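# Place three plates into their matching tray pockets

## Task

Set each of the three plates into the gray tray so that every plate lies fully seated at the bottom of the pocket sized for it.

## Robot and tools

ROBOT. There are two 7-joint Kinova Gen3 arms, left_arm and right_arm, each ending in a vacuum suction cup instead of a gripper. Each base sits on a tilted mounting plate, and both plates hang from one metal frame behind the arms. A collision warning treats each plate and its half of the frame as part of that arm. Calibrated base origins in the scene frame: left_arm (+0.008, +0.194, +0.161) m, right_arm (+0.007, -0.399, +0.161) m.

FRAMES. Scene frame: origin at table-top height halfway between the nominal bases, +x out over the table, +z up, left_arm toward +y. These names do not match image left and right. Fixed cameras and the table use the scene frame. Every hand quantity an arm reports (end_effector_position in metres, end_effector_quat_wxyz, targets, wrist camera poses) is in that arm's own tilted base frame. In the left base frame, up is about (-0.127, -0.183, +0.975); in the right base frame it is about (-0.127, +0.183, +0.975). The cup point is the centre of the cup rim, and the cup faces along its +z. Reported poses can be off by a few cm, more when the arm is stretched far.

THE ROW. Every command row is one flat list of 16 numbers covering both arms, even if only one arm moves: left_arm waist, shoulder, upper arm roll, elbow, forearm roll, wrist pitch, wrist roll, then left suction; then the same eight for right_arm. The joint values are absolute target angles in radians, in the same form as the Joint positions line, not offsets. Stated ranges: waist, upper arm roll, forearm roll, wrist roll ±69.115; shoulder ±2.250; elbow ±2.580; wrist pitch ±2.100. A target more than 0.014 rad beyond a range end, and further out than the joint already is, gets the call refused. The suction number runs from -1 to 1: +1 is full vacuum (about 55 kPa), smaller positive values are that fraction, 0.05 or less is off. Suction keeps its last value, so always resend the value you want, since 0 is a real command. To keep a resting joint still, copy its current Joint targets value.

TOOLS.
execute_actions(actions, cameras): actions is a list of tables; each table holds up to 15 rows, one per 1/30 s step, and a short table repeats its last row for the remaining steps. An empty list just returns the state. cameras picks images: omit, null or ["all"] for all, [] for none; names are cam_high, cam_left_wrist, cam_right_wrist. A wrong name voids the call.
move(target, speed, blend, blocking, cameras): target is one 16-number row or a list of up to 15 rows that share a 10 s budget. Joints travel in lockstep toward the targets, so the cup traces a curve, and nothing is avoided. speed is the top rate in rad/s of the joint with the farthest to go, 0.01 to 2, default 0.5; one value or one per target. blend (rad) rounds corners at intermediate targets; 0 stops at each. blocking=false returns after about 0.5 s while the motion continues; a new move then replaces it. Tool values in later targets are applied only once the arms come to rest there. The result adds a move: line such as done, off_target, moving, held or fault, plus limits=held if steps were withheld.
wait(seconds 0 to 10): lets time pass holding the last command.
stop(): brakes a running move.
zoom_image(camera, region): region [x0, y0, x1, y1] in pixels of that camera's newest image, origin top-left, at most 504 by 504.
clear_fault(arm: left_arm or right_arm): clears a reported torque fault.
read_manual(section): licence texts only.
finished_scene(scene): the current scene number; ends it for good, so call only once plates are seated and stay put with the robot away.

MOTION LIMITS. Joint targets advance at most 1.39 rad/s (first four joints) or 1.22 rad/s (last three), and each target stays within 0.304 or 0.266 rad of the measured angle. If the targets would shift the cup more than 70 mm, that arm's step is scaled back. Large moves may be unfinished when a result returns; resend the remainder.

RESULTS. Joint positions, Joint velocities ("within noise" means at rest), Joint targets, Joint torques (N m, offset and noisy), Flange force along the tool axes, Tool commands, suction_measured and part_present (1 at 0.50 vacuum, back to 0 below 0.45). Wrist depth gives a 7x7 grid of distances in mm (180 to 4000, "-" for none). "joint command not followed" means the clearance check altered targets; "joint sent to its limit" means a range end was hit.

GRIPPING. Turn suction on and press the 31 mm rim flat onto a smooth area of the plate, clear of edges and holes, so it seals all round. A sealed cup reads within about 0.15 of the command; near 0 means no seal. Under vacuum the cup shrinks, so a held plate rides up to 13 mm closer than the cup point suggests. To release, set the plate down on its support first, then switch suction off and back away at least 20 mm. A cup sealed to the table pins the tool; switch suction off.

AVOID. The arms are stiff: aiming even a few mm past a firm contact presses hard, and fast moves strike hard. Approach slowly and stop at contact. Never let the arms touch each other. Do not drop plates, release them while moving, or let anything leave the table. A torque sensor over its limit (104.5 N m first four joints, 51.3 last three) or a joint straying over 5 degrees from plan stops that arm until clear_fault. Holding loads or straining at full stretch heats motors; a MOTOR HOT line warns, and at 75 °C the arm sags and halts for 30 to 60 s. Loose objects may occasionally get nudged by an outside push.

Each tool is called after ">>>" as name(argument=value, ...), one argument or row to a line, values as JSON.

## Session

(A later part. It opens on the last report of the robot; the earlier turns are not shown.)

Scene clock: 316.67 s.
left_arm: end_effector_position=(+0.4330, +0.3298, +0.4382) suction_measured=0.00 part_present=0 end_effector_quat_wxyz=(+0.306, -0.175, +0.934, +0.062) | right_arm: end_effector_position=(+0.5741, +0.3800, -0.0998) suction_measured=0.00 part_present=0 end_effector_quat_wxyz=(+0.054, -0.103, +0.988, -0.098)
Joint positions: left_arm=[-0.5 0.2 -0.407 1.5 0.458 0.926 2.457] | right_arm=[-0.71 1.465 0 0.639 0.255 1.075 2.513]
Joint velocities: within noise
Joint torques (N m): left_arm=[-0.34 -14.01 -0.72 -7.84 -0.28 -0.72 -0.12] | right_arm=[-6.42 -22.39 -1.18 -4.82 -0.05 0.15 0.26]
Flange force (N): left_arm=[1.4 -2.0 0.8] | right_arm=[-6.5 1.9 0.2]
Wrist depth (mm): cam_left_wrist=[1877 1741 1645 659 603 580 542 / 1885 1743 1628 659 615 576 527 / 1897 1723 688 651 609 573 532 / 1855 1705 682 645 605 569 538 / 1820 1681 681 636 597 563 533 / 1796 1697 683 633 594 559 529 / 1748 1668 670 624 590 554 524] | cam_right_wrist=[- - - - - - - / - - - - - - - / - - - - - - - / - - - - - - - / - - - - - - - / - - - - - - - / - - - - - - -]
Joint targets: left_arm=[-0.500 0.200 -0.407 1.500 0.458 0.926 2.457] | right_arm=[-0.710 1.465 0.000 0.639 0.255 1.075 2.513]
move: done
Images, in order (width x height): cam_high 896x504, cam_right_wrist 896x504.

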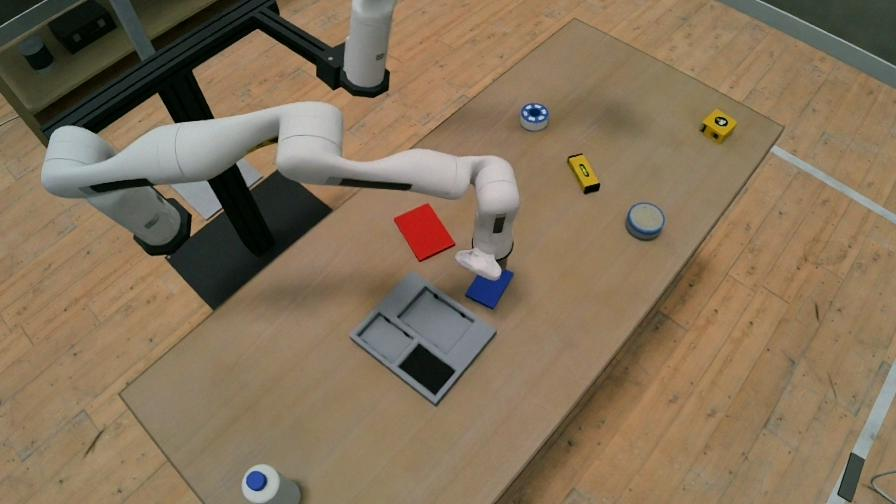

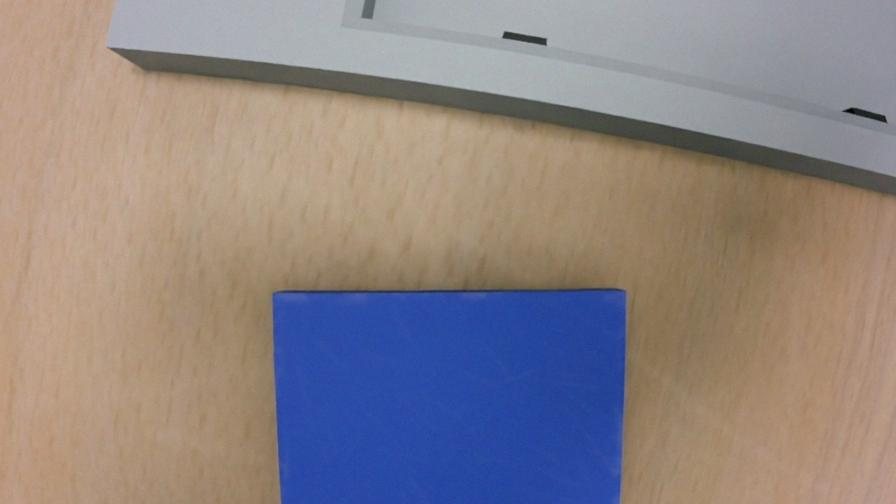

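>>> move(
  target=[-0.5,0.2,-0.407,1.5,0.458,0.926,2.457,0,-0.6931,1.5759,0,0.5467,0.2582,1.0531,2.5243,1],
  speed=0.1,
  cameras=[],
)

>>> wait(
  seconds=1,
  cameras=["cam_right_wrist"],
)

Scene clock: 324.43 s.
left_arm: end_effector_position=(+0.4330, +0.3298, +0.4382) suction_measured=0.00 part_present=0 end_effector_quat_wxyz=(+0.306, -0.175, +0.934, +0.062) | right_arm: end_effector_position=(+0.5807, +0.3703, -0.1515) suction_measured=0.28 part_present=0 end_effector_quat_wxyz=(+0.054, -0.103, +0.988, -0.098)
Joint positions: left_arm=[-0.5 0.2 -0.407 1.5 0.458 0.926 2.457] | right_arm=[-0.693 1.576 0 0.547 0.258 1.053 2.524]
Joint velocities: within noise
Joint torques (N m): left_arm=[-0.25 -14 -0.74 -7.8 -0.36 -0.73 -0.09] | right_arm=[-6.56 -22.78 -1.02 -4.93 -0.06 0.13 0.29]
Flange force (N): left_arm=[1.3 -1.5 0.9] | right_arm=[-6.9 2.1 1.3]
Wrist depth (mm): cam_left_wrist=[1891 1702 1621 655 605 581 543 / 1869 1751 1625 659 612 577 529 / 1876 1735 689 652 609 572 533 / 1864 1734 685 647 602 568 534 / 1842 1725 676 639 597 562 531 / 1800 1690 678 633 595 558 529 / 1781 1700 668 624 590 554 522] | cam_right_wrist=[- - - - - - - / - - - - - - - / - - - - - - - / - - - - - - - / - - - - - - - / - - - - - - - / - - - - - - -]
Joint targets: left_arm=[-0.500 0.200 -0.407 1.500 0.458 0.926 2.457] | right_arm=[-0.693 1.576 0.000 0.547 0.258 1.053 2.524]
move: done
No camera images: "cameras" was empty.

Scene clock: 325.43 s.
left_arm: end_effector_position=(+0.4330, +0.3298, +0.4382) suction_measured=0.00 part_present=0 end_effector_quat_wxyz=(+0.306, -0.175, +0.934, +0.062) | right_arm: end_effector_position=(+0.5807, +0.3702, -0.1516) suction_measured=0.98 part_present=1 end_effector_quat_wxyz=(+0.054, -0.103, +0.988, -0.098)
Joint positions: left_arm=[-0.5 0.2 -0.407 1.5 0.458 0.926 2.457] | right_arm=[-0.693 1.576 0 0.547 0.258 1.053 2.524]
Joint velocities: within noise
Joint torques (N m): left_arm=[-0.29 -14.02 -0.75 -7.87 -0.31 -0.72 -0.09] | right_arm=[-6.55 -22.81 -1.02 -4.9 -0.06 0.17 0.29]
Flange force (N): left_arm=[1.5 -1.8 0.9] | right_arm=[-7.0 2.1 1.4]
Wrist depth (mm): cam_left_wrist=[1916 1714 1638 660 604 579 542 / 1895 1711 1641 658 614 575 528 / 1890 1713 690 650 604 571 532 / 1867 1675 686 645 602 566 536 / 1833 1688 681 638 601 562 532 / 1829 1681 679 634 592 555 529 / 1765 1686 663 623 589 552 526] | cam_right_wrist=[- - - - - - - / - - - - - - - / - - - - - - - / - - - - - - - / - - - - - - - / - - - - - - - / - - - - - - -]
Joint targets: left_arm=[-0.500 0.200 -0.407 1.500 0.458 0.926 2.457] | right_arm=[-0.693 1.576 0.000 0.547 0.258 1.053 2.524]
Tool commands: left_gripper/suction=+0.0 right_gripper/suction=+1.0
wait: 1.00 s; at rest by 0.17 s
Images, in order (width x height): cam_right_wrist 896x504.

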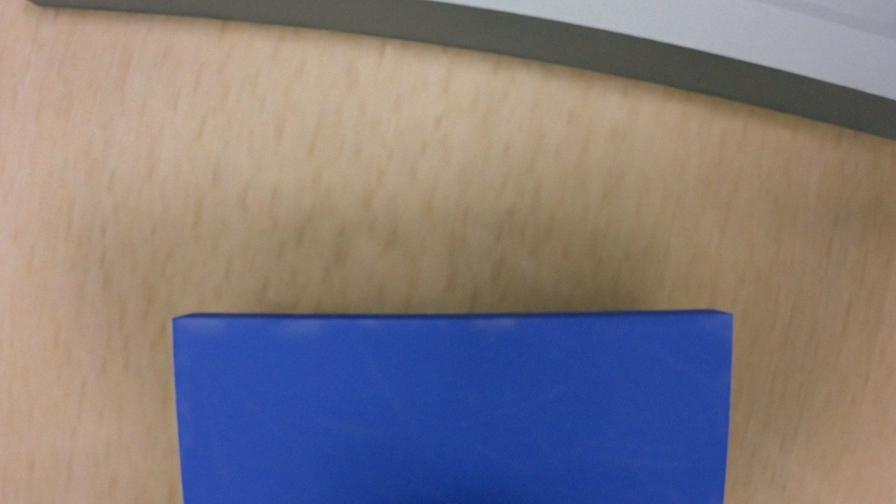

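>>> move(
  target=[
    [-0.5,0.2,-0.407,1.5,0.458,0.926,2.457,0,-0.7101,1.4649,0,0.6386,0.2546,1.0751,2.5133,1],
    [-0.5,0.2,-0.407,1.5,0.458,0.926,2.457,0,-0.5005,0.8742,0,1.698,0.4127,0.5853,3.9103,1],
    [-0.5,0.2,-0.407,1.5,0.458,0.926,2.457,0,-0.4559,1.0845,0,1.6546,0.5562,0.4272,3.791,1],
  ],
  speed=[0.1,0.4,0.2],
  blend=[0.03,0,0],
  cameras=["cam_high","cam_right_wrist"],
)

Scene clock: 362.13 s.
left_arm: end_effector_position=(+0.4330, +0.3298, +0.4382) suction_measured=0.00 part_present=0 end_effector_quat_wxyz=(+0.306, -0.175, +0.934, +0.062) | right_arm: end_effector_position=(+0.4904, +0.1455, -0.0773) suction_measured=0.98 part_present=1 end_effector_quat_wxyz=(+0.023, +0.719, -0.686, +0.109)
Joint positions: left_arm=[-0.5 0.2 -0.407 1.5 0.458 0.926 2.457] | right_arm=[-0.456 1.084 0 1.655 0.556 0.427 3.791]
Joint velocities: within noise
Joint torques (N m): left_arm=[-0.32 -14.04 -0.71 -7.83 -0.36 -0.72 -0.1] | right_arm=[-5.3 -17.72 -1.89 -1.5 -0.08 0.05 0.3]
Flange force (N): left_arm=[1.4 -1.7 1.0] | right_arm=[0.9 -3.6 0.5]
Wrist depth (mm): cam_left_wrist=[1888 1731 1649 656 605 583 541 / 1891 1727 1628 657 613 578 525 / 1892 1710 688 650 608 570 532 / 1859 1720 684 644 603 568 539 / 1828 1668 682 635 597 562 534 / 1797 1690 678 635 593 556 528 / 1776 1666 670 623 590 555 523] | cam_right_wrist=[- - - - - - - / - - - - - - - / - - - - - - - / - - - - - - - / - - - - - - - / - - - - - - - / - - - - - - -]
Joint targets: left_arm=[-0.500 0.200 -0.407 1.500 0.458 0.926 2.457] | right_arm=[-0.456 1.085 0.000 1.655 0.556 0.427 3.791]
move: done
Images, in order (width x height): cam_high 896x504, cam_right_wrist 896x504.

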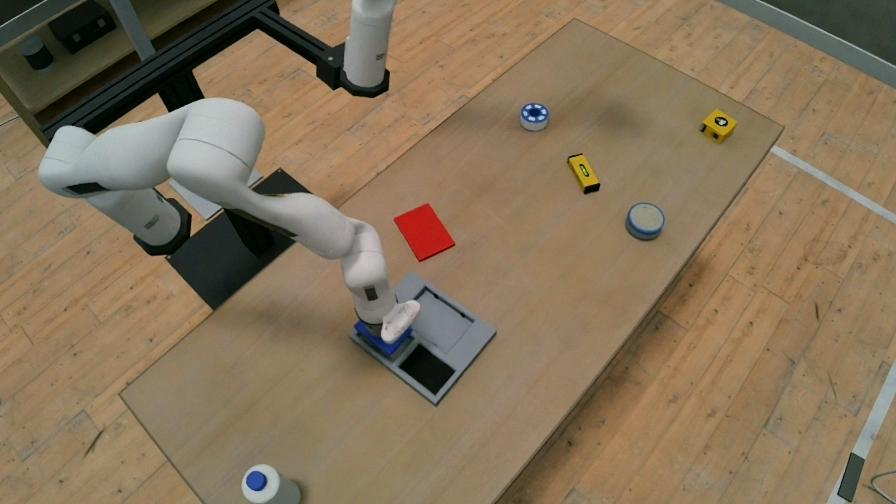

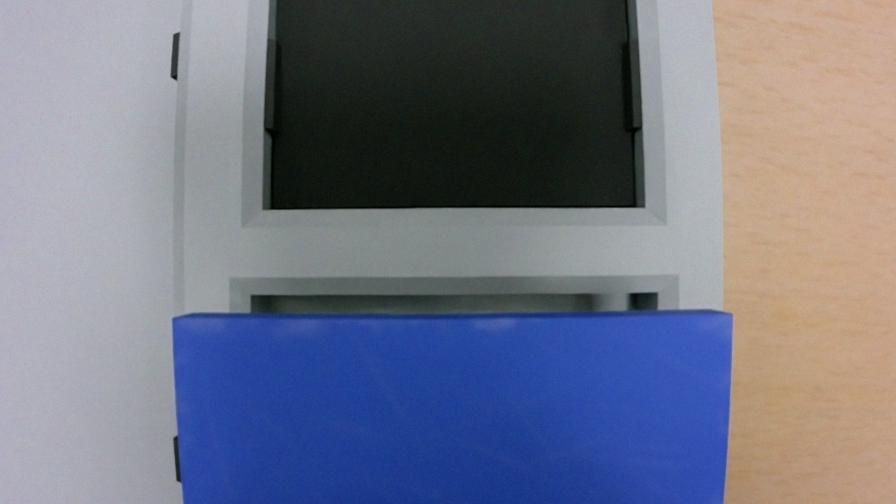

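>>> move(
  target=[-0.5,0.2,-0.407,1.5,0.458,0.926,2.457,0,-0.4455,1.1282,0,1.6342,0.5887,0.406,3.7666,1],
  speed=0.08,
  cameras=["cam_right_wrist"],
)

Scene clock: 376.23 s.
left_arm: end_effector_position=(+0.4330, +0.3298, +0.4382) suction_measured=0.00 part_present=0 end_effector_quat_wxyz=(+0.306, -0.175, +0.934, +0.062) | right_arm: end_effector_position=(+0.4938, +0.1412, -0.0965) suction_measured=0.98 part_present=1 end_effector_quat_wxyz=(+0.023, +0.719, -0.686, +0.109)
Joint positions: left_arm=[-0.5 0.2 -0.407 1.5 0.458 0.926 2.457] | right_arm=[-0.446 1.128 0 1.634 0.589 0.406 3.767]
Joint velocities: within noise
Joint torques (N m): left_arm=[-0.34 -14.02 -0.7 -7.79 -0.32 -0.7 -0.12] | right_arm=[-5.28 -17.81 -1.84 -1.32 -0.07 0.06 0.28]
Flange force (N): left_arm=[1.3 -1.9 0.9] | right_arm=[0.8 -3.6 0.5]
Wrist depth (mm): cam_left_wrist=[1926 1715 1656 656 605 580 541 / 1885 1750 1628 659 613 574 528 / 1849 1704 693 651 607 573 536 / 1847 1696 682 640 602 567 535 / 1830 1684 683 637 599 561 532 / 1770 1704 681 635 596 558 528 / 1758 1672 673 621 588 556 526] | cam_right_wrist=[- - - - - - - / - - - - - - - / - - - - - - - / - - - - - - - / - - - - - - - / - - - - - - - / - - - - - - -]
Joint targets: left_arm=[-0.500 0.200 -0.407 1.500 0.458 0.926 2.457] | right_arm=[-0.445 1.128 0.000 1.634 0.589 0.406 3.767]
move: done
Images, in order (width x height): cam_right_wrist 896x504.

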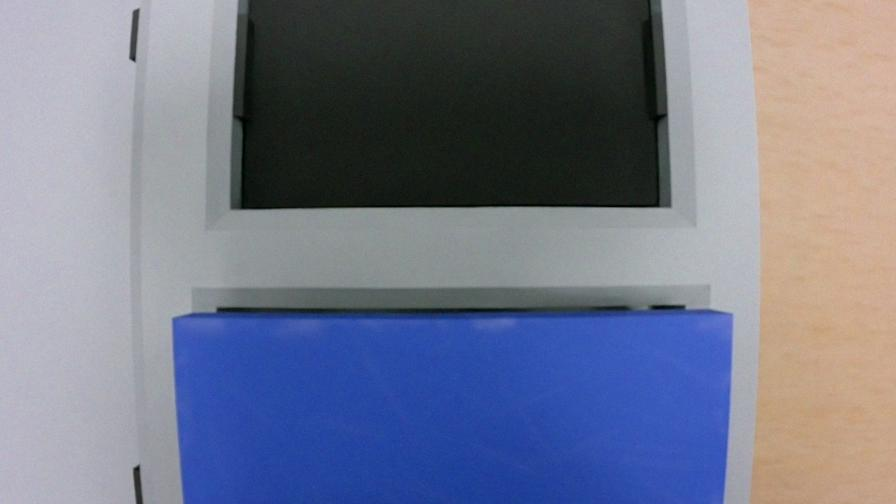

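>>> move(
  target=[-0.5,0.2,-0.407,1.5,0.458,0.926,2.457,0,-0.4463,1.1275,0,1.6372,0.5887,0.404,3.7658,1],
  speed=0.05,
  cameras=["cam_right_wrist"],
)

>>> move(
  target=[-0.5,0.2,-0.407,1.5,0.458,0.926,2.457,0,-0.4383,1.1673,0,1.6172,0.618,0.386,3.7424,1],
  speed=0.06,
  cameras=["cam_right_wrist"],
)

Scene clock: 391.47 s.
left_arm: end_effector_position=(+0.4330, +0.3298, +0.4382) suction_measured=0.00 part_present=0 end_effector_quat_wxyz=(+0.306, -0.175, +0.934, +0.062) | right_arm: end_effector_position=(+0.4927, +0.1414, -0.0966) suction_measured=0.99 part_present=1 end_effector_quat_wxyz=(+0.023, +0.719, -0.686, +0.109)
Joint positions: left_arm=[-0.5 0.2 -0.407 1.5 0.458 0.926 2.457] | right_arm=[-0.446 1.127 0 1.637 0.589 0.404 3.766]
Joint velocities: within noise
Joint torques (N m): left_arm=[-0.3 -14.03 -0.76 -7.8 -0.35 -0.7 -0.13] | right_arm=[-5.34 -17.85 -1.87 -1.37 -0.11 0.06 0.29]
Flange force (N): left_arm=[1.2 -1.7 1.0] | right_arm=[1.0 -3.4 0.6]
Wrist depth (mm): cam_left_wrist=[1889 1725 1648 660 606 579 544 / 1901 1739 1623 656 611 576 528 / 1873 1725 692 650 606 570 534 / 1879 1696 684 646 600 567 537 / 1853 1703 679 638 599 567 531 / 1847 1697 677 633 594 555 527 / 1753 1665 668 625 587 551 525] | cam_right_wrist=[- - - - - - - / - - - - - - - / - - - - - - - / - - - - - - - / - - - - - - - / - - - - - - - / - - - - - - -]
Joint targets: left_arm=[-0.500 0.200 -0.407 1.500 0.458 0.926 2.457] | right_arm=[-0.446 1.127 0.000 1.637 0.589 0.404 3.766]
move: done
Images, in order (width x height): cam_right_wrist 896x504.

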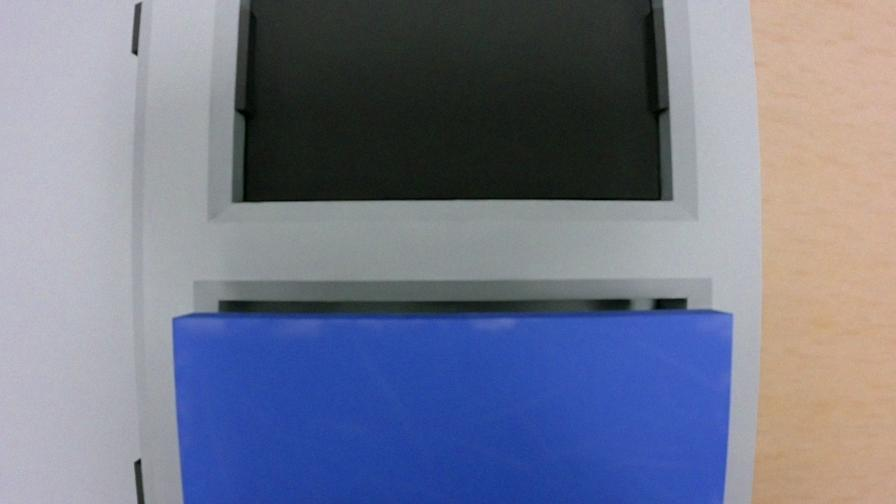

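Scene clock: 392.40 s.
left_arm: end_effector_position=(+0.4330, +0.3298, +0.4382) suction_measured=0.00 part_present=0 end_effector_quat_wxyz=(+0.306, -0.175, +0.934, +0.062) | right_arm: end_effector_position=(+0.4953, +0.1382, -0.1140) suction_measured=0.99 part_present=1 end_effector_quat_wxyz=(+0.023, +0.719, -0.686, +0.109)
Joint positions: left_arm=[-0.5 0.2 -0.407 1.5 0.458 0.926 2.457] | right_arm=[-0.438 1.167 0 1.617 0.618 0.386 3.742]
Joint velocities: within noise
Joint torques (N m): left_arm=[-0.3 -14.05 -0.68 -7.83 -0.34 -0.73 -0.09] | right_arm=[-5.73 -17.37 -2.39 -1.4 -0.13 -0.24 0.3]
Flange force (N): left_arm=[1.3 -1.6 0.9] | right_arm=[2.1 -3.1 -0.9]
Wrist depth (mm): cam_left_wrist=[1868 1735 1618 659 605 583 546 / 1893 1744 1623 654 612 577 527 / 1845 1704 692 649 611 571 535 / 1878 1714 682 642 603 567 535 / 1844 1704 681 639 601 563 534 / 1791 1692 680 635 594 554 527 / 1763 1662 671 623 588 552 526] | cam_right_wrist=[- - - - - - - / - - - - - - - / - - - - - - - / - - - - - - - / - - - - - - - / - - - - - - - / - - - - - - -]
Joint targets: left_arm=[-0.500 0.200 -0.407 1.500 0.458 0.926 2.457] | right_arm=[-0.438 1.167 0.000 1.617 0.618 0.386 3.742]
move: done
Images, in order (width x height): cam_right_wrist 896x504.

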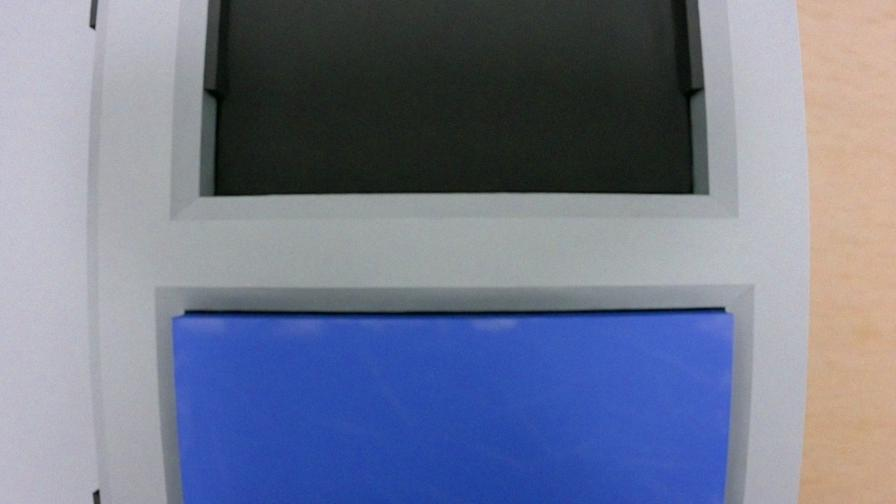

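>>> move(
  target=[-0.5,0.2,-0.407,1.5,0.458,0.926,2.457,0,-0.433,1.1938,0,1.6038,0.6375,0.374,3.7268,1],
  speed=0.04,
  cameras=["cam_right_wrist"],
)

>>> move(
  target=[-0.5,0.2,-0.407,1.5,0.458,0.926,2.457,0,-0.4316,1.2012,0,1.6004,0.6425,0.3708,3.7225,1],
  speed=0.02,
  cameras=["cam_right_wrist"],
)

Scene clock: 398.17 s.
left_arm: end_effector_position=(+0.4330, +0.3298, +0.4382) suction_measured=0.00 part_present=0 end_effector_quat_wxyz=(+0.306, -0.175, +0.934, +0.062) | right_arm: end_effector_position=(+0.4966, +0.1360, -0.1258) suction_measured=0.96 part_present=1 end_effector_quat_wxyz=(+0.023, +0.719, -0.686, +0.109)
Joint positions: left_arm=[-0.5 0.2 -0.407 1.5 0.458 0.926 2.457] | right_arm=[-0.433 1.194 0 1.604 0.637 0.374 3.727]
Joint velocities: within noise
Joint torques (N m): left_arm=[-0.31 -14.07 -0.68 -7.84 -0.34 -0.69 -0.1] | right_arm=[-6.25 -16.2 -3.08 -1.25 -0.23 -0.52 0.3]
Flange force (N): left_arm=[1.4 -1.7 1.1] | right_arm=[3.7 -3.3 -3.4]
Wrist depth (mm): cam_left_wrist=[1906 1704 1620 659 607 578 542 / 1880 1732 1632 660 613 572 529 / 1877 1713 686 647 611 573 531 / 1826 1716 685 647 604 566 534 / 1849 1691 685 640 595 562 532 / 1813 1673 678 634 593 560 530 / 1760 1688 670 626 588 556 526] | cam_right_wrist=[- - - - - - - / - - - - - - - / - - - - - - - / - - - - - - - / - - - - - - - / - - - - - - - / - - - - - - -]
Joint targets: left_arm=[-0.500 0.200 -0.407 1.500 0.458 0.926 2.457] | right_arm=[-0.433 1.194 0.000 1.604 0.637 0.374 3.727]
move: done
Images, in order (width x height): cam_right_wrist 896x504.

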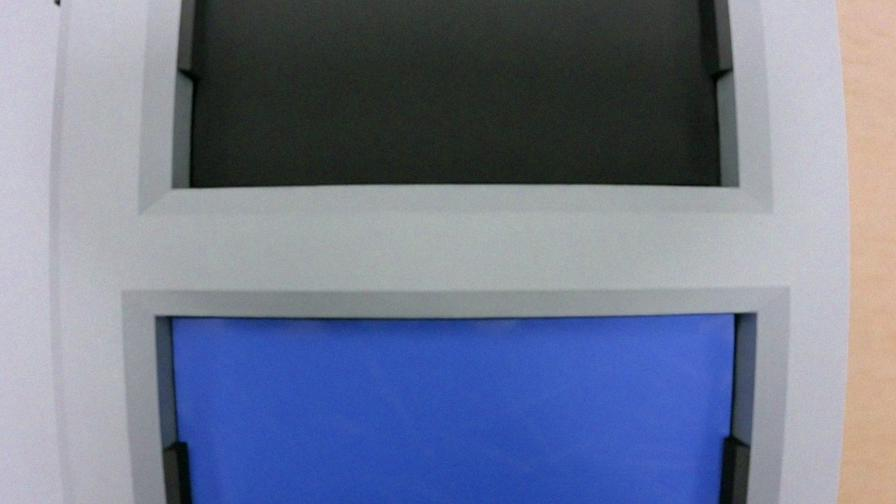

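Scene clock: 398.87 s.
left_arm: end_effector_position=(+0.4330, +0.3298, +0.4382) suction_measured=0.00 part_present=0 end_effector_quat_wxyz=(+0.306, -0.175, +0.934, +0.062) | right_arm: end_effector_position=(+0.4967, +0.1354, -0.1290) suction_measured=0.98 part_present=1 end_effector_quat_wxyz=(+0.023, +0.719, -0.686, +0.109)
Joint positions: left_arm=[-0.5 0.2 -0.407 1.5 0.458 0.926 2.457] | right_arm=[-0.432 1.201 0 1.6 0.643 0.371 3.723]
Joint velocities: within noise
Joint torques (N m): left_arm=[-0.29 -13.98 -0.77 -7.86 -0.35 -0.71 -0.1] | right_arm=[-1.62 6.5 -0.78 -5.12 0.59 -4.44 0.3]
Flange force (N): left_arm=[1.6 -1.8 0.9] | right_arm=[11.3 12.5 -65.5]
Wrist depth (mm): cam_left_wrist=[1917 1706 1634 659 604 583 542 / 1893 1748 1637 657 611 577 527 / 1864 1732 687 648 609 574 533 / 1813 1723 683 646 603 568 535 / 1819 1693 676 643 599 560 532 / 1774 1679 680 635 594 557 528 / 1775 1674 670 625 584 553 524] | cam_right_wrist=[- - - - - - - / - - - - - - - / - - - - - - - / - - - - - - - / - - - - - - - / - - - - - - - / - - - - - - -]
Joint targets: left_arm=[-0.500 0.200 -0.407 1.500 0.458 0.926 2.457] | right_arm=[-0.432 1.201 0.000 1.600 0.643 0.371 3.723]
move: done
Images, in order (width x height): cam_right_wrist 896x504.

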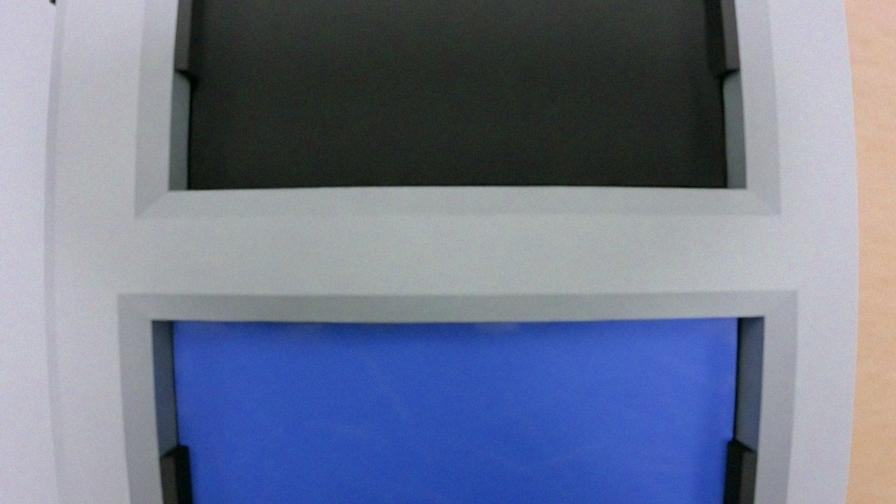

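>>> move(
  target=[-0.5,0.2,-0.407,1.5,0.458,0.926,2.457,0,-0.433,1.1938,0,1.6038,0.6375,0.374,3.7268,0],
  speed=0.02,
  cameras=[],
)

>>> wait(
  seconds=1,
  cameras=["cam_right_wrist"],
)

>>> move(
  target=[
    [-0.5,0.2,-0.407,1.5,0.458,0.926,2.457,0,-0.4463,1.1275,0,1.6372,0.5887,0.404,3.7658,0],
    [-0.5,0.2,-0.407,1.5,0.458,0.926,2.457,0,-0.5005,0.8742,0,1.698,0.4127,0.5853,3.9103,0],
    [-0.5,0.2,-0.407,1.5,0.458,0.926,2.457,0,-0.9507,1.2509,0,1.3795,0.3689,0.6203,3.1278,0],
  ],
  speed=[0.1,0.3,0.5],
  blend=[0.01,0.05,0],
  cameras=["cam_high","cam_right_wrist"],
)

Scene clock: 418.67 s.
left_arm: end_effector_position=(+0.4330, +0.3298, +0.4382) suction_measured=0.00 part_present=0 end_effector_quat_wxyz=(+0.306, -0.175, +0.934, +0.062) | right_arm: end_effector_position=(+0.4965, +0.1360, -0.1258) suction_measured=0.00 part_present=0 end_effector_quat_wxyz=(+0.023, +0.719, -0.686, +0.109)
Joint positions: left_arm=[-0.5 0.2 -0.407 1.5 0.458 0.926 2.457] | right_arm=[-0.433 1.194 0 1.604 0.637 0.374 3.727]
Joint velocities: within noise
Joint torques (N m): left_arm=[-0.34 -14.05 -0.67 -7.83 -0.32 -0.66 -0.11] | right_arm=[-5.02 -14.76 -1.92 -0.82 -0.1 -0.22 0.29]
Flange force (N): left_arm=[1.4 -1.9 1.0] | right_arm=[1.9 -3.0 -6.5]
Wrist depth (mm): cam_left_wrist=[1907 1710 1636 662 605 577 543 / 1913 1736 1626 658 614 576 530 / 1853 1731 688 650 608 571 532 / 1855 1691 682 647 602 566 536 / 1831 1698 686 636 601 562 535 / 1792 1698 677 631 593 557 529 / 1755 1661 669 623 590 554 525] | cam_right_wrist=[- - - - - - - / - - - - - - - / - - - - - - - / - - - - - - - / - - - - - - - / - - - - - - - / - - - - - - -]
Joint targets: left_arm=[-0.500 0.200 -0.407 1.500 0.458 0.926 2.457] | right_arm=[-0.433 1.194 0.000 1.604 0.637 0.374 3.727]
move: done
No camera images: "cameras" was empty.

Scene clock: 419.67 s.
left_arm: end_effector_position=(+0.4330, +0.3298, +0.4382) suction_measured=0.00 part_present=0 end_effector_quat_wxyz=(+0.306, -0.175, +0.934, +0.062) | right_arm: end_effector_position=(+0.4965, +0.1360, -0.1258) suction_measured=0.00 part_present=0 end_effector_quat_wxyz=(+0.023, +0.719, -0.686, +0.109)
Joint positions: left_arm=[-0.5 0.2 -0.407 1.5 0.458 0.926 2.457] | right_arm=[-0.433 1.194 0 1.604 0.637 0.374 3.727]
Joint velocities: within noise
Joint torques (N m): left_arm=[-0.32 -14.08 -0.72 -7.79 -0.29 -0.73 -0.1] | right_arm=[-4.96 -14.82 -1.89 -0.88 -0.07 -0.23 0.28]
Flange force (N): left_arm=[1.1 -1.7 0.9] | right_arm=[1.8 -2.8 -6.5]
Wrist depth (mm): cam_left_wrist=[1901 1727 1635 658 607 580 540 / 1885 1761 1630 655 614 575 529 / 1878 1736 692 650 607 570 532 / 1842 1716 684 647 603 567 536 / 1803 1703 683 636 597 561 534 / 1793 1676 678 632 598 558 531 / 1775 1657 673 625 590 550 525] | cam_right_wrist=[- - - - - - - / - - - - - - - / - - - - - - - / - - - - - - - / - - - - - - - / - - - - - - - / - - - - - - -]
Joint targets: left_arm=[-0.500 0.200 -0.407 1.500 0.458 0.926 2.457] | right_arm=[-0.433 1.194 0.000 1.604 0.637 0.374 3.727]
Tool commands: left_gripper/suction=+0.0 right_gripper/suction=+0.0
wait: 1.00 s; at rest by 0.17 s
Images, in order (width x height): cam_right_wrist 896x504.

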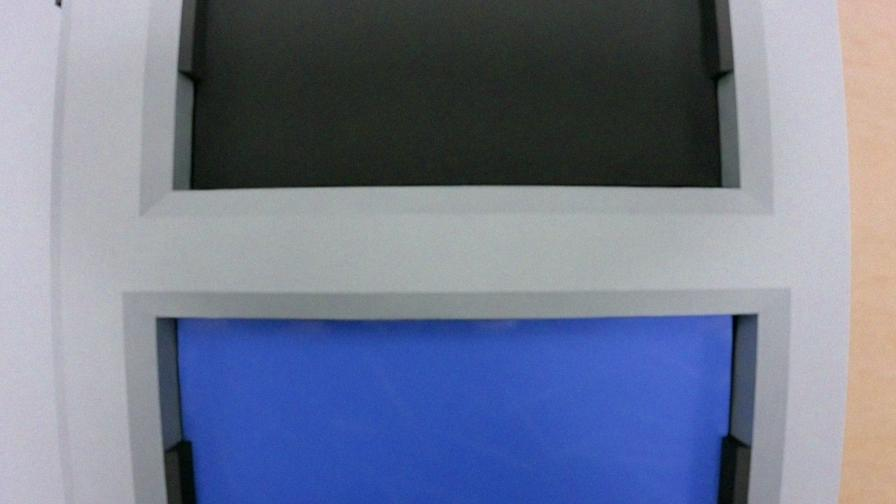

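Scene clock: 423.07 s.
left_arm: end_effector_position=(+0.4330, +0.3298, +0.4382) suction_measured=0.00 part_present=0 end_effector_quat_wxyz=(+0.306, -0.175, +0.934, +0.062) | right_arm: end_effector_position=(+0.3769, +0.3854, -0.1265) suction_measured=0.00 part_present=0 end_effector_quat_wxyz=(-0.002, -0.581, +0.806, -0.112)
Joint positions: left_arm=[-0.5 0.2 -0.407 1.5 0.458 0.926 2.457] | right_arm=[-0.951 1.251 0 1.38 0.369 0.62 3.128]
Joint velocities: within noise
Joint torques (N m): left_arm=[-0.34 -14.03 -0.73 -7.83 -0.32 -0.71 -0.09] | right_arm=[-5.58 -19.14 -1.7 -2.76 -0.08 0.11 0.31]
Flange force (N): left_arm=[1.4 -1.8 0.9] | right_arm=[-2.4 -2.9 -0.2]
Wrist depth (mm): cam_left_wrist=[1867 1738 1635 659 604 579 542 / 1887 1711 1633 653 613 577 529 / 1882 1709 691 649 609 570 534 / 1845 1719 684 648 604 567 535 / 1816 1687 683 637 599 566 533 / 1816 1702 679 633 593 558 529 / 1785 1664 671 624 587 554 525] | cam_right_wrist=[- - - - - - - / - - - - - - - / - - - - - - - / - - - - - - - / - - - - - - - / - - - - - - - / - - - - - - -]
Joint targets: left_arm=[-0.500 0.200 -0.407 1.500 0.458 0.926 2.457] | right_arm=[-0.951 1.251 0.000 1.380 0.369 0.620 3.128]
move: done
Images, in order (width x height): cam_high 896x504, cam_right_wrist 896x504.

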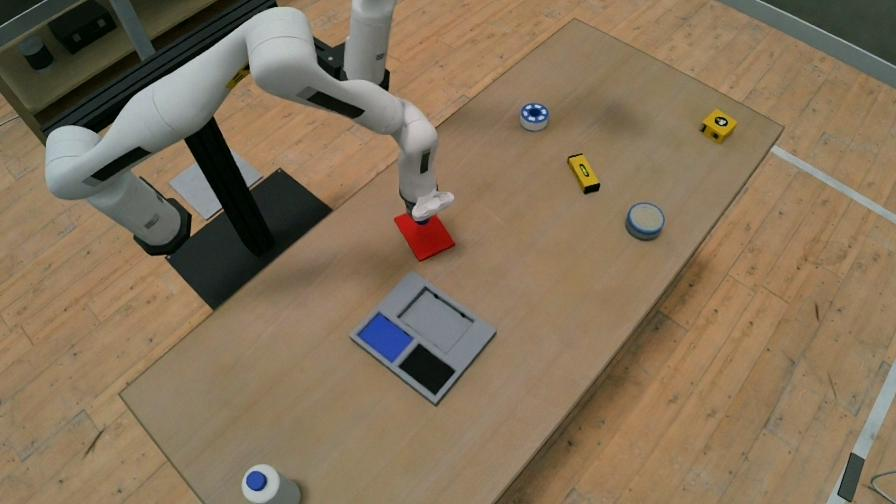

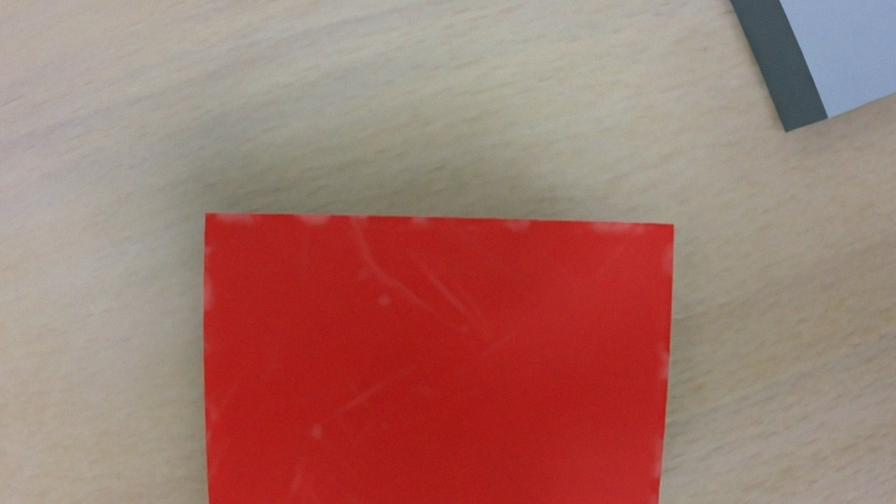

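>>> move(
  target=[
    [-0.5,0.2,-0.407,1.5,0.458,0.926,2.457,0,-0.955,1.2509,0,1.383,0.3689,0.6173,3.1,0],
    [-0.5,0.2,-0.407,1.5,0.458,0.926,2.457,0,-0.9348,1.3584,0,1.3301,0.4045,0.5631,3.0783,1],
  ],
  speed=0.1,
  cameras=[],
)

>>> wait(
  seconds=1,
  cameras=["cam_right_wrist"],
)

Scene clock: 473.47 s.
left_arm: end_effector_position=(+0.4330, +0.3298, +0.4382) suction_measured=0.00 part_present=0 end_effector_quat_wxyz=(+0.306, -0.175, +0.934, +0.062) | right_arm: end_effector_position=(+0.3811, +0.3766, -0.1787) suction_measured=0.73 part_present=1 end_effector_quat_wxyz=(-0.001, -0.572, +0.813, -0.112)
Joint positions: left_arm=[-0.5 0.2 -0.407 1.5 0.458 0.926 2.457] | right_arm=[-0.935 1.358 0 1.33 0.405 0.563 3.078]
Joint velocities: within noise
Joint torques (N m): left_arm=[-0.34 -14.07 -0.74 -7.81 -0.33 -0.71 -0.08] | right_arm=[-5.63 -20.04 -1.76 -2.57 -0.06 0.09 0.29]
Flange force (N): left_arm=[1.3 -1.7 1.0] | right_arm=[-2.6 -2.6 1.3]
Wrist depth (mm): cam_left_wrist=[1916 1722 1633 661 606 578 542 / 1895 1719 1602 656 611 573 529 / 1884 1740 686 650 607 569 534 / 1856 1705 681 647 603 566 538 / 1822 1700 683 639 597 563 534 / 1763 1672 680 638 594 558 530 / 1783 1683 668 622 586 552 525] | cam_right_wrist=[- - - - - - - / - - - - - - - / - - - - - - - / - - - - - - - / - - - - - - - / - - - - - - - / - - - - - - -]
Joint targets: left_arm=[-0.500 0.200 -0.407 1.500 0.458 0.926 2.457] | right_arm=[-0.935 1.358 0.000 1.330 0.405 0.563 3.078]
move: done
No camera images: "cameras" was empty.

Scene clock: 474.47 s.
left_arm: end_effector_position=(+0.4330, +0.3298, +0.4382) suction_measured=0.00 part_present=0 end_effector_quat_wxyz=(+0.306, -0.175, +0.934, +0.062) | right_arm: end_effector_position=(+0.3811, +0.3766, -0.1786) suction_measured=0.98 part_present=1 end_effector_quat_wxyz=(-0.001, -0.572, +0.813, -0.112)
Joint positions: left_arm=[-0.5 0.2 -0.407 1.5 0.458 0.926 2.457] | right_arm=[-0.935 1.358 0 1.33 0.405 0.563 3.078]
Joint velocities: within noise
Joint torques (N m): left_arm=[-0.32 -14.03 -0.78 -7.86 -0.31 -0.72 -0.11] | right_arm=[-5.67 -20.08 -1.7 -2.59 -0.09 0.1 0.28]
Flange force (N): left_arm=[1.5 -1.9 0.9] | right_arm=[-2.6 -2.7 1.3]
Wrist depth (mm): cam_left_wrist=[1873 1712 1652 663 604 579 541 / 1907 1745 1624 658 613 576 527 / 1881 1726 696 648 608 569 534 / 1853 1694 685 643 604 567 535 / 1846 1698 680 642 598 563 535 / 1820 1666 679 632 590 559 530 / 1764 1654 676 623 589 554 526] | cam_right_wrist=[- - - - - - - / - - - - - - - / - - - - - - - / - - - - - - - / - - - - - - - / - - - - - - - / - - - - - - -]
Joint targets: left_arm=[-0.500 0.200 -0.407 1.500 0.458 0.926 2.457] | right_arm=[-0.935 1.358 0.000 1.330 0.405 0.563 3.078]
Tool commands: left_gripper/suction=+0.0 right_gripper/suction=+1.0
wait: 1.00 s; at rest by 0.17 s
Images, in order (width x height): cam_right_wrist 896x504.

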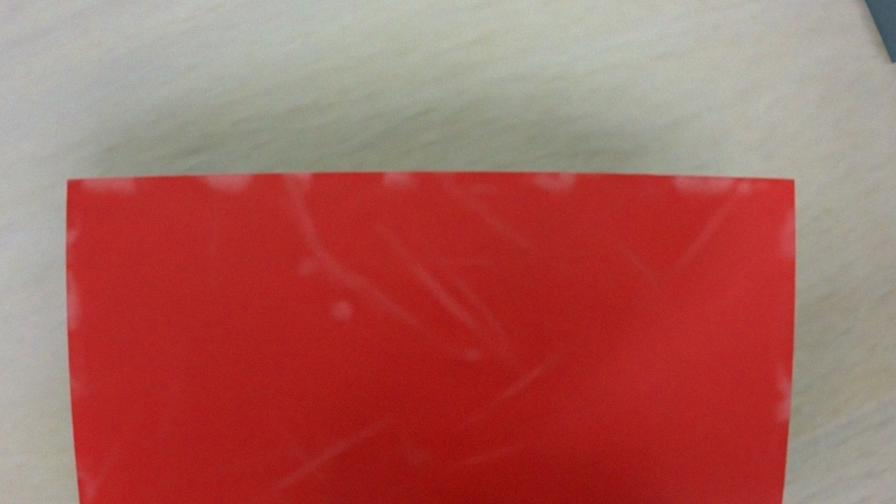

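>>> move(
  target=[
    [-0.5,0.2,-0.407,1.5,0.458,0.926,2.457,0,-0.955,1.2509,0,1.383,0.3689,0.6173,3.1,1],
    [-0.5,0.2,-0.407,1.5,0.458,0.926,2.457,0,-0.5993,1.0299,0,1.3262,0.313,0.8086,3.9472,1],
    [-0.5,0.2,-0.407,1.5,0.458,0.926,2.457,0,-0.5613,1.2128,0,1.2816,0.3658,0.6699,3.9144,1],
  ],
  speed=[0.1,0.4,0.2],
  blend=[0.03,0,0],
  cameras=["cam_high","cam_right_wrist"],
)

Scene clock: 501.00 s.
left_arm: end_effector_position=(+0.4330, +0.3298, +0.4382) suction_measured=0.00 part_present=0 end_effector_quat_wxyz=(+0.306, -0.175, +0.934, +0.062) | right_arm: end_effector_position=(+0.5424, +0.2392, -0.0880) suction_measured=0.98 part_present=1 end_effector_quat_wxyz=(+0.023, +0.721, -0.683, +0.110)
Joint positions: left_arm=[-0.5 0.2 -0.407 1.5 0.458 0.926 2.457] | right_arm=[-0.561 1.213 0 1.282 0.366 0.67 3.914]
Joint velocities: within noise
Joint torques (N m): left_arm=[-0.31 -14.08 -0.68 -7.84 -0.32 -0.73 -0.1] | right_arm=[-5.97 -20.6 -1.84 -3.25 -0.04 0.09 0.31]
Flange force (N): left_arm=[1.3 -1.7 0.9] | right_arm=[-0.3 -4.0 1.6]
Wrist depth (mm): cam_left_wrist=[1892 1704 1637 658 603 581 541 / 1873 1735 1636 656 613 575 530 / 1866 1695 693 651 609 570 534 / 1850 1722 686 646 602 567 536 / 1840 1695 680 641 597 563 532 / 1793 1684 677 630 594 559 526 / 1767 1686 667 624 591 550 525] | cam_right_wrist=[- - - - - - - / - - - - - - - / - - - - - - - / - - - - - - - / - - - - - - - / - - - - - - - / - - - - - - -]
Joint targets: left_arm=[-0.500 0.200 -0.407 1.500 0.458 0.926 2.457] | right_arm=[-0.561 1.213 0.000 1.282 0.366 0.670 3.914]
move: done
Images, in order (width x height): cam_high 896x504, cam_right_wrist 896x504.

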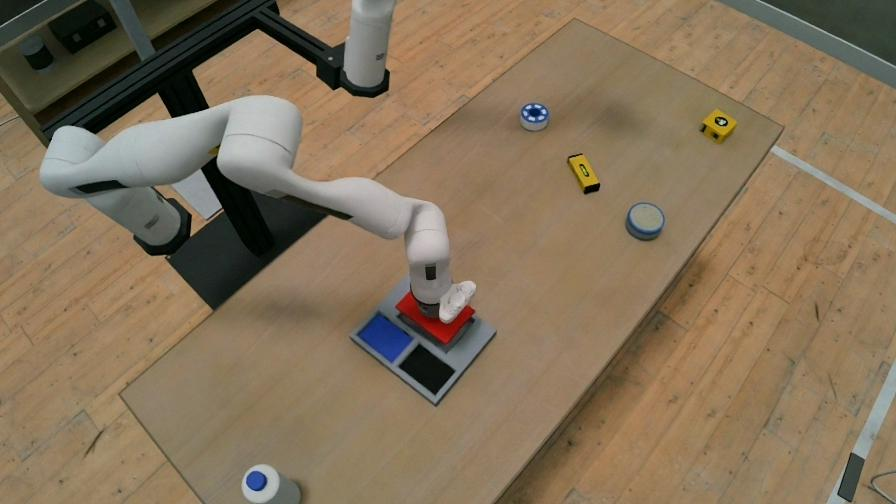

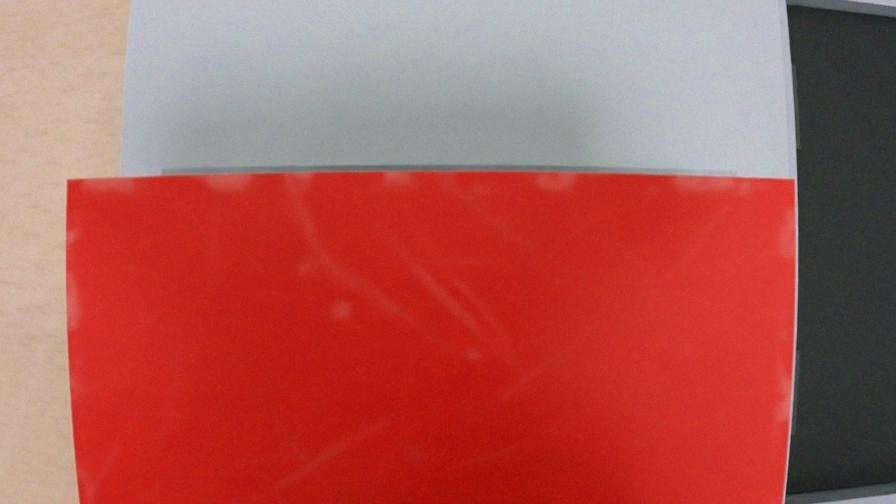

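>>> zoom_image(
  camera="cam_right_wrist",
  region=[40, 130, 240, 243],
)

>>> zoom_image(
  camera="cam_right_wrist",
  region=[660, 130, 860, 243],
)

Scaled by 2.520 from the camera's 896x504 image, which has a finer 1280x720 frame.

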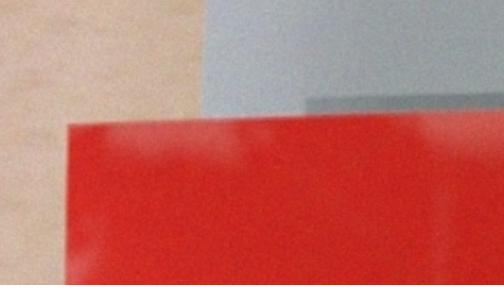

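Scaled by 2.520 from the camera's 896x504 image, which has a finer 1280x720 frame.

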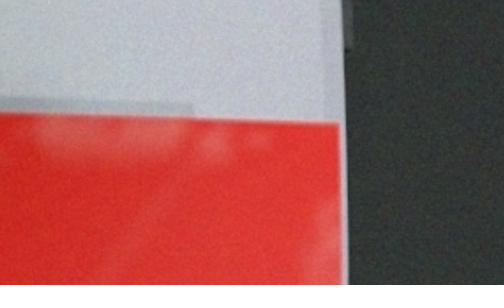

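>>> move(
  target=[-0.5,0.2,-0.407,1.5,0.458,0.926,2.457,0,-0.5484,1.2515,0,1.2603,0.3757,0.6511,3.9153,1],
  speed=0.06,
  cameras=["cam_right_wrist"],
)

>>> zoom_image(
  camera="cam_right_wrist",
  region=[40, 100, 240, 213],
)

>>> zoom_image(
  camera="cam_right_wrist",
  region=[660, 100, 860, 213],
)

>>> zoom_image(
  camera="cam_right_wrist",
  region=[350, 100, 550, 213],
)

Scene clock: 527.27 s.
left_arm: end_effector_position=(+0.4330, +0.3298, +0.4382) suction_measured=0.00 part_present=0 end_effector_quat_wxyz=(+0.306, -0.175, +0.934, +0.062) | right_arm: end_effector_position=(+0.5470, +0.2330, -0.1066) suction_measured=0.98 part_present=1 end_effector_quat_wxyz=(+0.023, +0.721, -0.683, +0.110)
Joint positions: left_arm=[-0.5 0.2 -0.407 1.5 0.458 0.926 2.457] | right_arm=[-0.548 1.251 0 1.26 0.376 0.651 3.915]
Joint velocities: within noise
Joint torques (N m): left_arm=[-0.33 -13.97 -0.7 -7.84 -0.33 -0.67 -0.09] | right_arm=[-5.99 -20.47 -1.8 -3.1 -0.07 0.04 0.31]
Flange force (N): left_arm=[1.7 -1.9 0.9] | right_arm=[-0.2 -4.0 1.2]
Wrist depth (mm): cam_left_wrist=[1923 1702 1632 659 599 578 544 / 1917 1713 1621 656 613 574 529 / 1877 1709 692 650 608 573 532 / 1850 1705 684 646 602 565 535 / 1849 1701 680 639 596 563 534 / 1820 1684 680 635 594 560 528 / 1764 1673 668 628 589 552 523] | cam_right_wrist=[- - - - - - - / - - - - - - - / - - - - - - - / - - - - - - - / - - - - - - - / - - - - - - - / - - - - - - -]
Joint targets: left_arm=[-0.500 0.200 -0.407 1.500 0.458 0.926 2.457] | right_arm=[-0.548 1.251 0.000 1.260 0.376 0.651 3.915]
move: done
Images, in order (width x height): cam_right_wrist 896x504.

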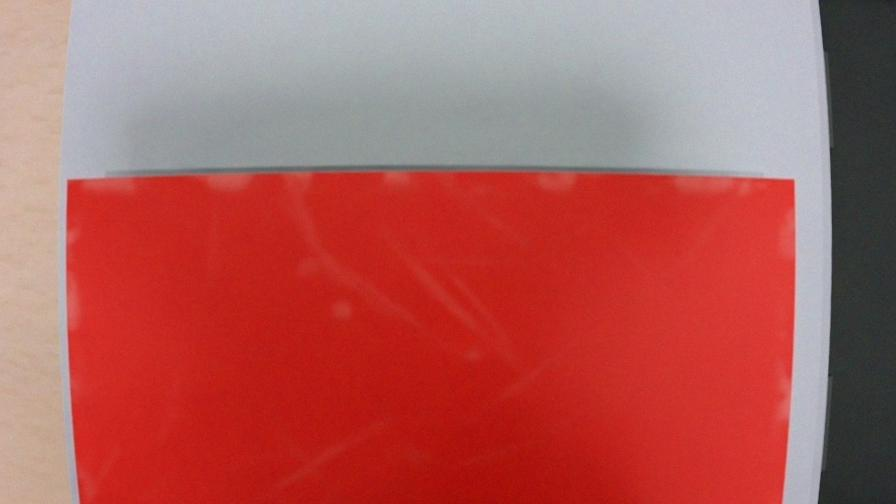

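Scaled by 2.520 from the camera's 896x504 image, which has a finer 1280x720 frame.

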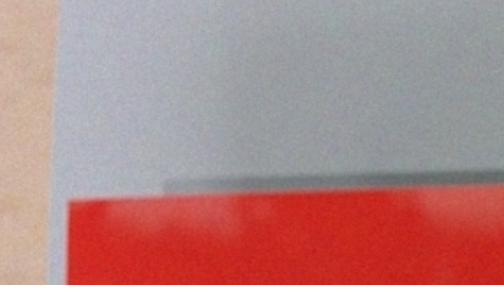

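Scaled by 2.520 from the camera's 896x504 image, which has a finer 1280x720 frame.

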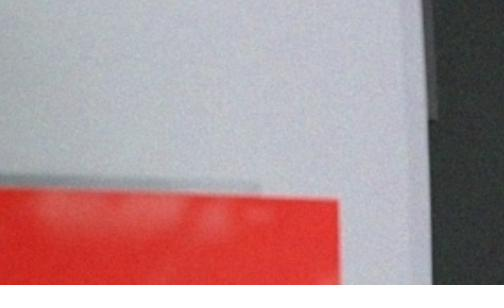

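Scaled by 2.520 from the camera's 896x504 image, which has a finer 1280x720 frame.

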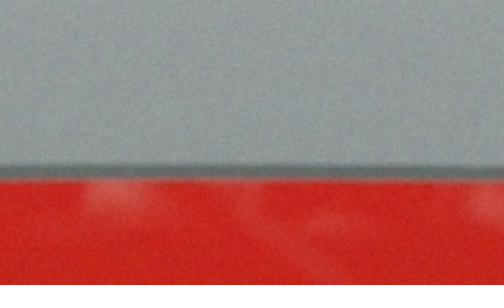

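>>> move(
  target=[-0.5,0.2,-0.407,1.5,0.458,0.926,2.457,0,-0.5484,1.2502,0,1.2645,0.3771,0.6484,3.9142,1],
  speed=0.04,
  cameras=["cam_right_wrist"],
)

>>> zoom_image(
  camera="cam_right_wrist",
  region=[40, 100, 240, 213],
)

>>> zoom_image(
  camera="cam_right_wrist",
  region=[660, 100, 860, 213],
)

Scene clock: 545.77 s.
left_arm: end_effector_position=(+0.4330, +0.3298, +0.4382) suction_measured=0.00 part_present=0 end_effector_quat_wxyz=(+0.306, -0.175, +0.934, +0.062) | right_arm: end_effector_position=(+0.5463, +0.2326, -0.1066) suction_measured=0.96 part_present=1 end_effector_quat_wxyz=(+0.023, +0.722, -0.683, +0.110)
Joint positions: left_arm=[-0.5 0.2 -0.407 1.5 0.458 0.926 2.457] | right_arm=[-0.548 1.25 0 1.264 0.377 0.648 3.914]
Joint velocities: within noise
Joint torques (N m): left_arm=[-0.3 -14.06 -0.7 -7.76 -0.33 -0.72 -0.13] | right_arm=[-6.02 -20.44 -1.9 -3.13 -0.08 0.08 0.29]
Flange force (N): left_arm=[1.0 -1.7 0.9] | right_arm=[0.1 -3.7 1.2]
Wrist depth (mm): cam_left_wrist=[1920 1721 1635 657 605 577 540 / 1879 1725 1596 658 614 574 525 / 1863 1716 689 652 609 571 533 / 1843 1726 681 646 600 566 536 / 1829 1683 683 643 600 563 533 / 1812 1699 682 634 594 558 531 / 1763 1657 669 622 588 552 525] | cam_right_wrist=[- - - - - - - / - - - - - - - / - - - - - - - / - - - - - - - / - - - - - - - / - - - - - - - / - - - - - - -]
Joint targets: left_arm=[-0.500 0.200 -0.407 1.500 0.458 0.926 2.457] | right_arm=[-0.548 1.250 0.000 1.264 0.377 0.648 3.914]
move: done
Images, in order (width x height): cam_right_wrist 896x504.

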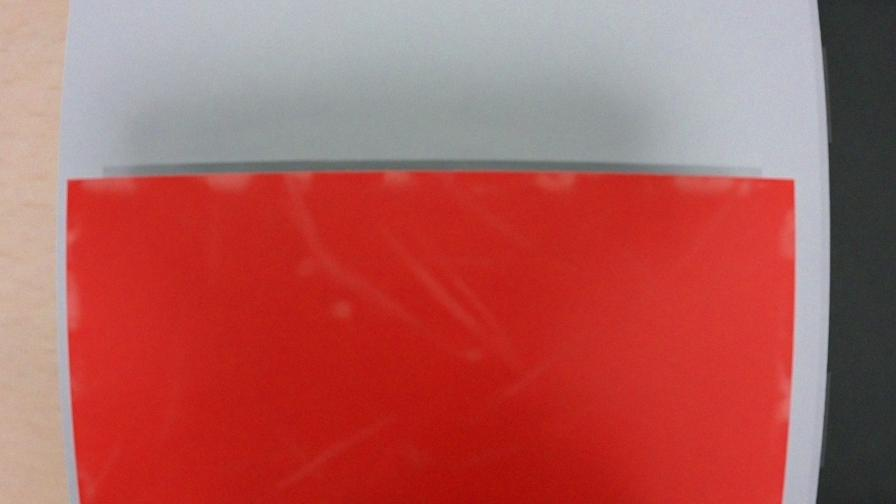

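Scaled by 2.520 from the camera's 896x504 image, which has a finer 1280x720 frame.

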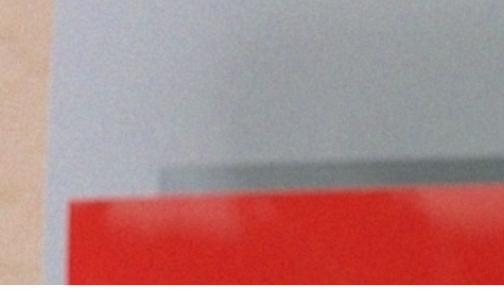

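Scaled by 2.520 from the camera's 896x504 image, which has a finer 1280x720 frame.

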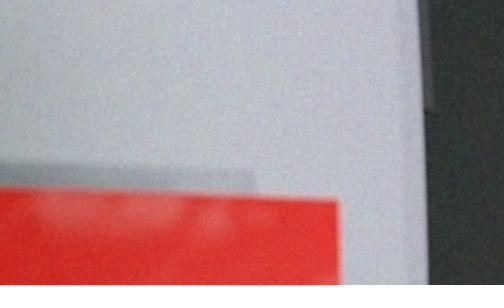

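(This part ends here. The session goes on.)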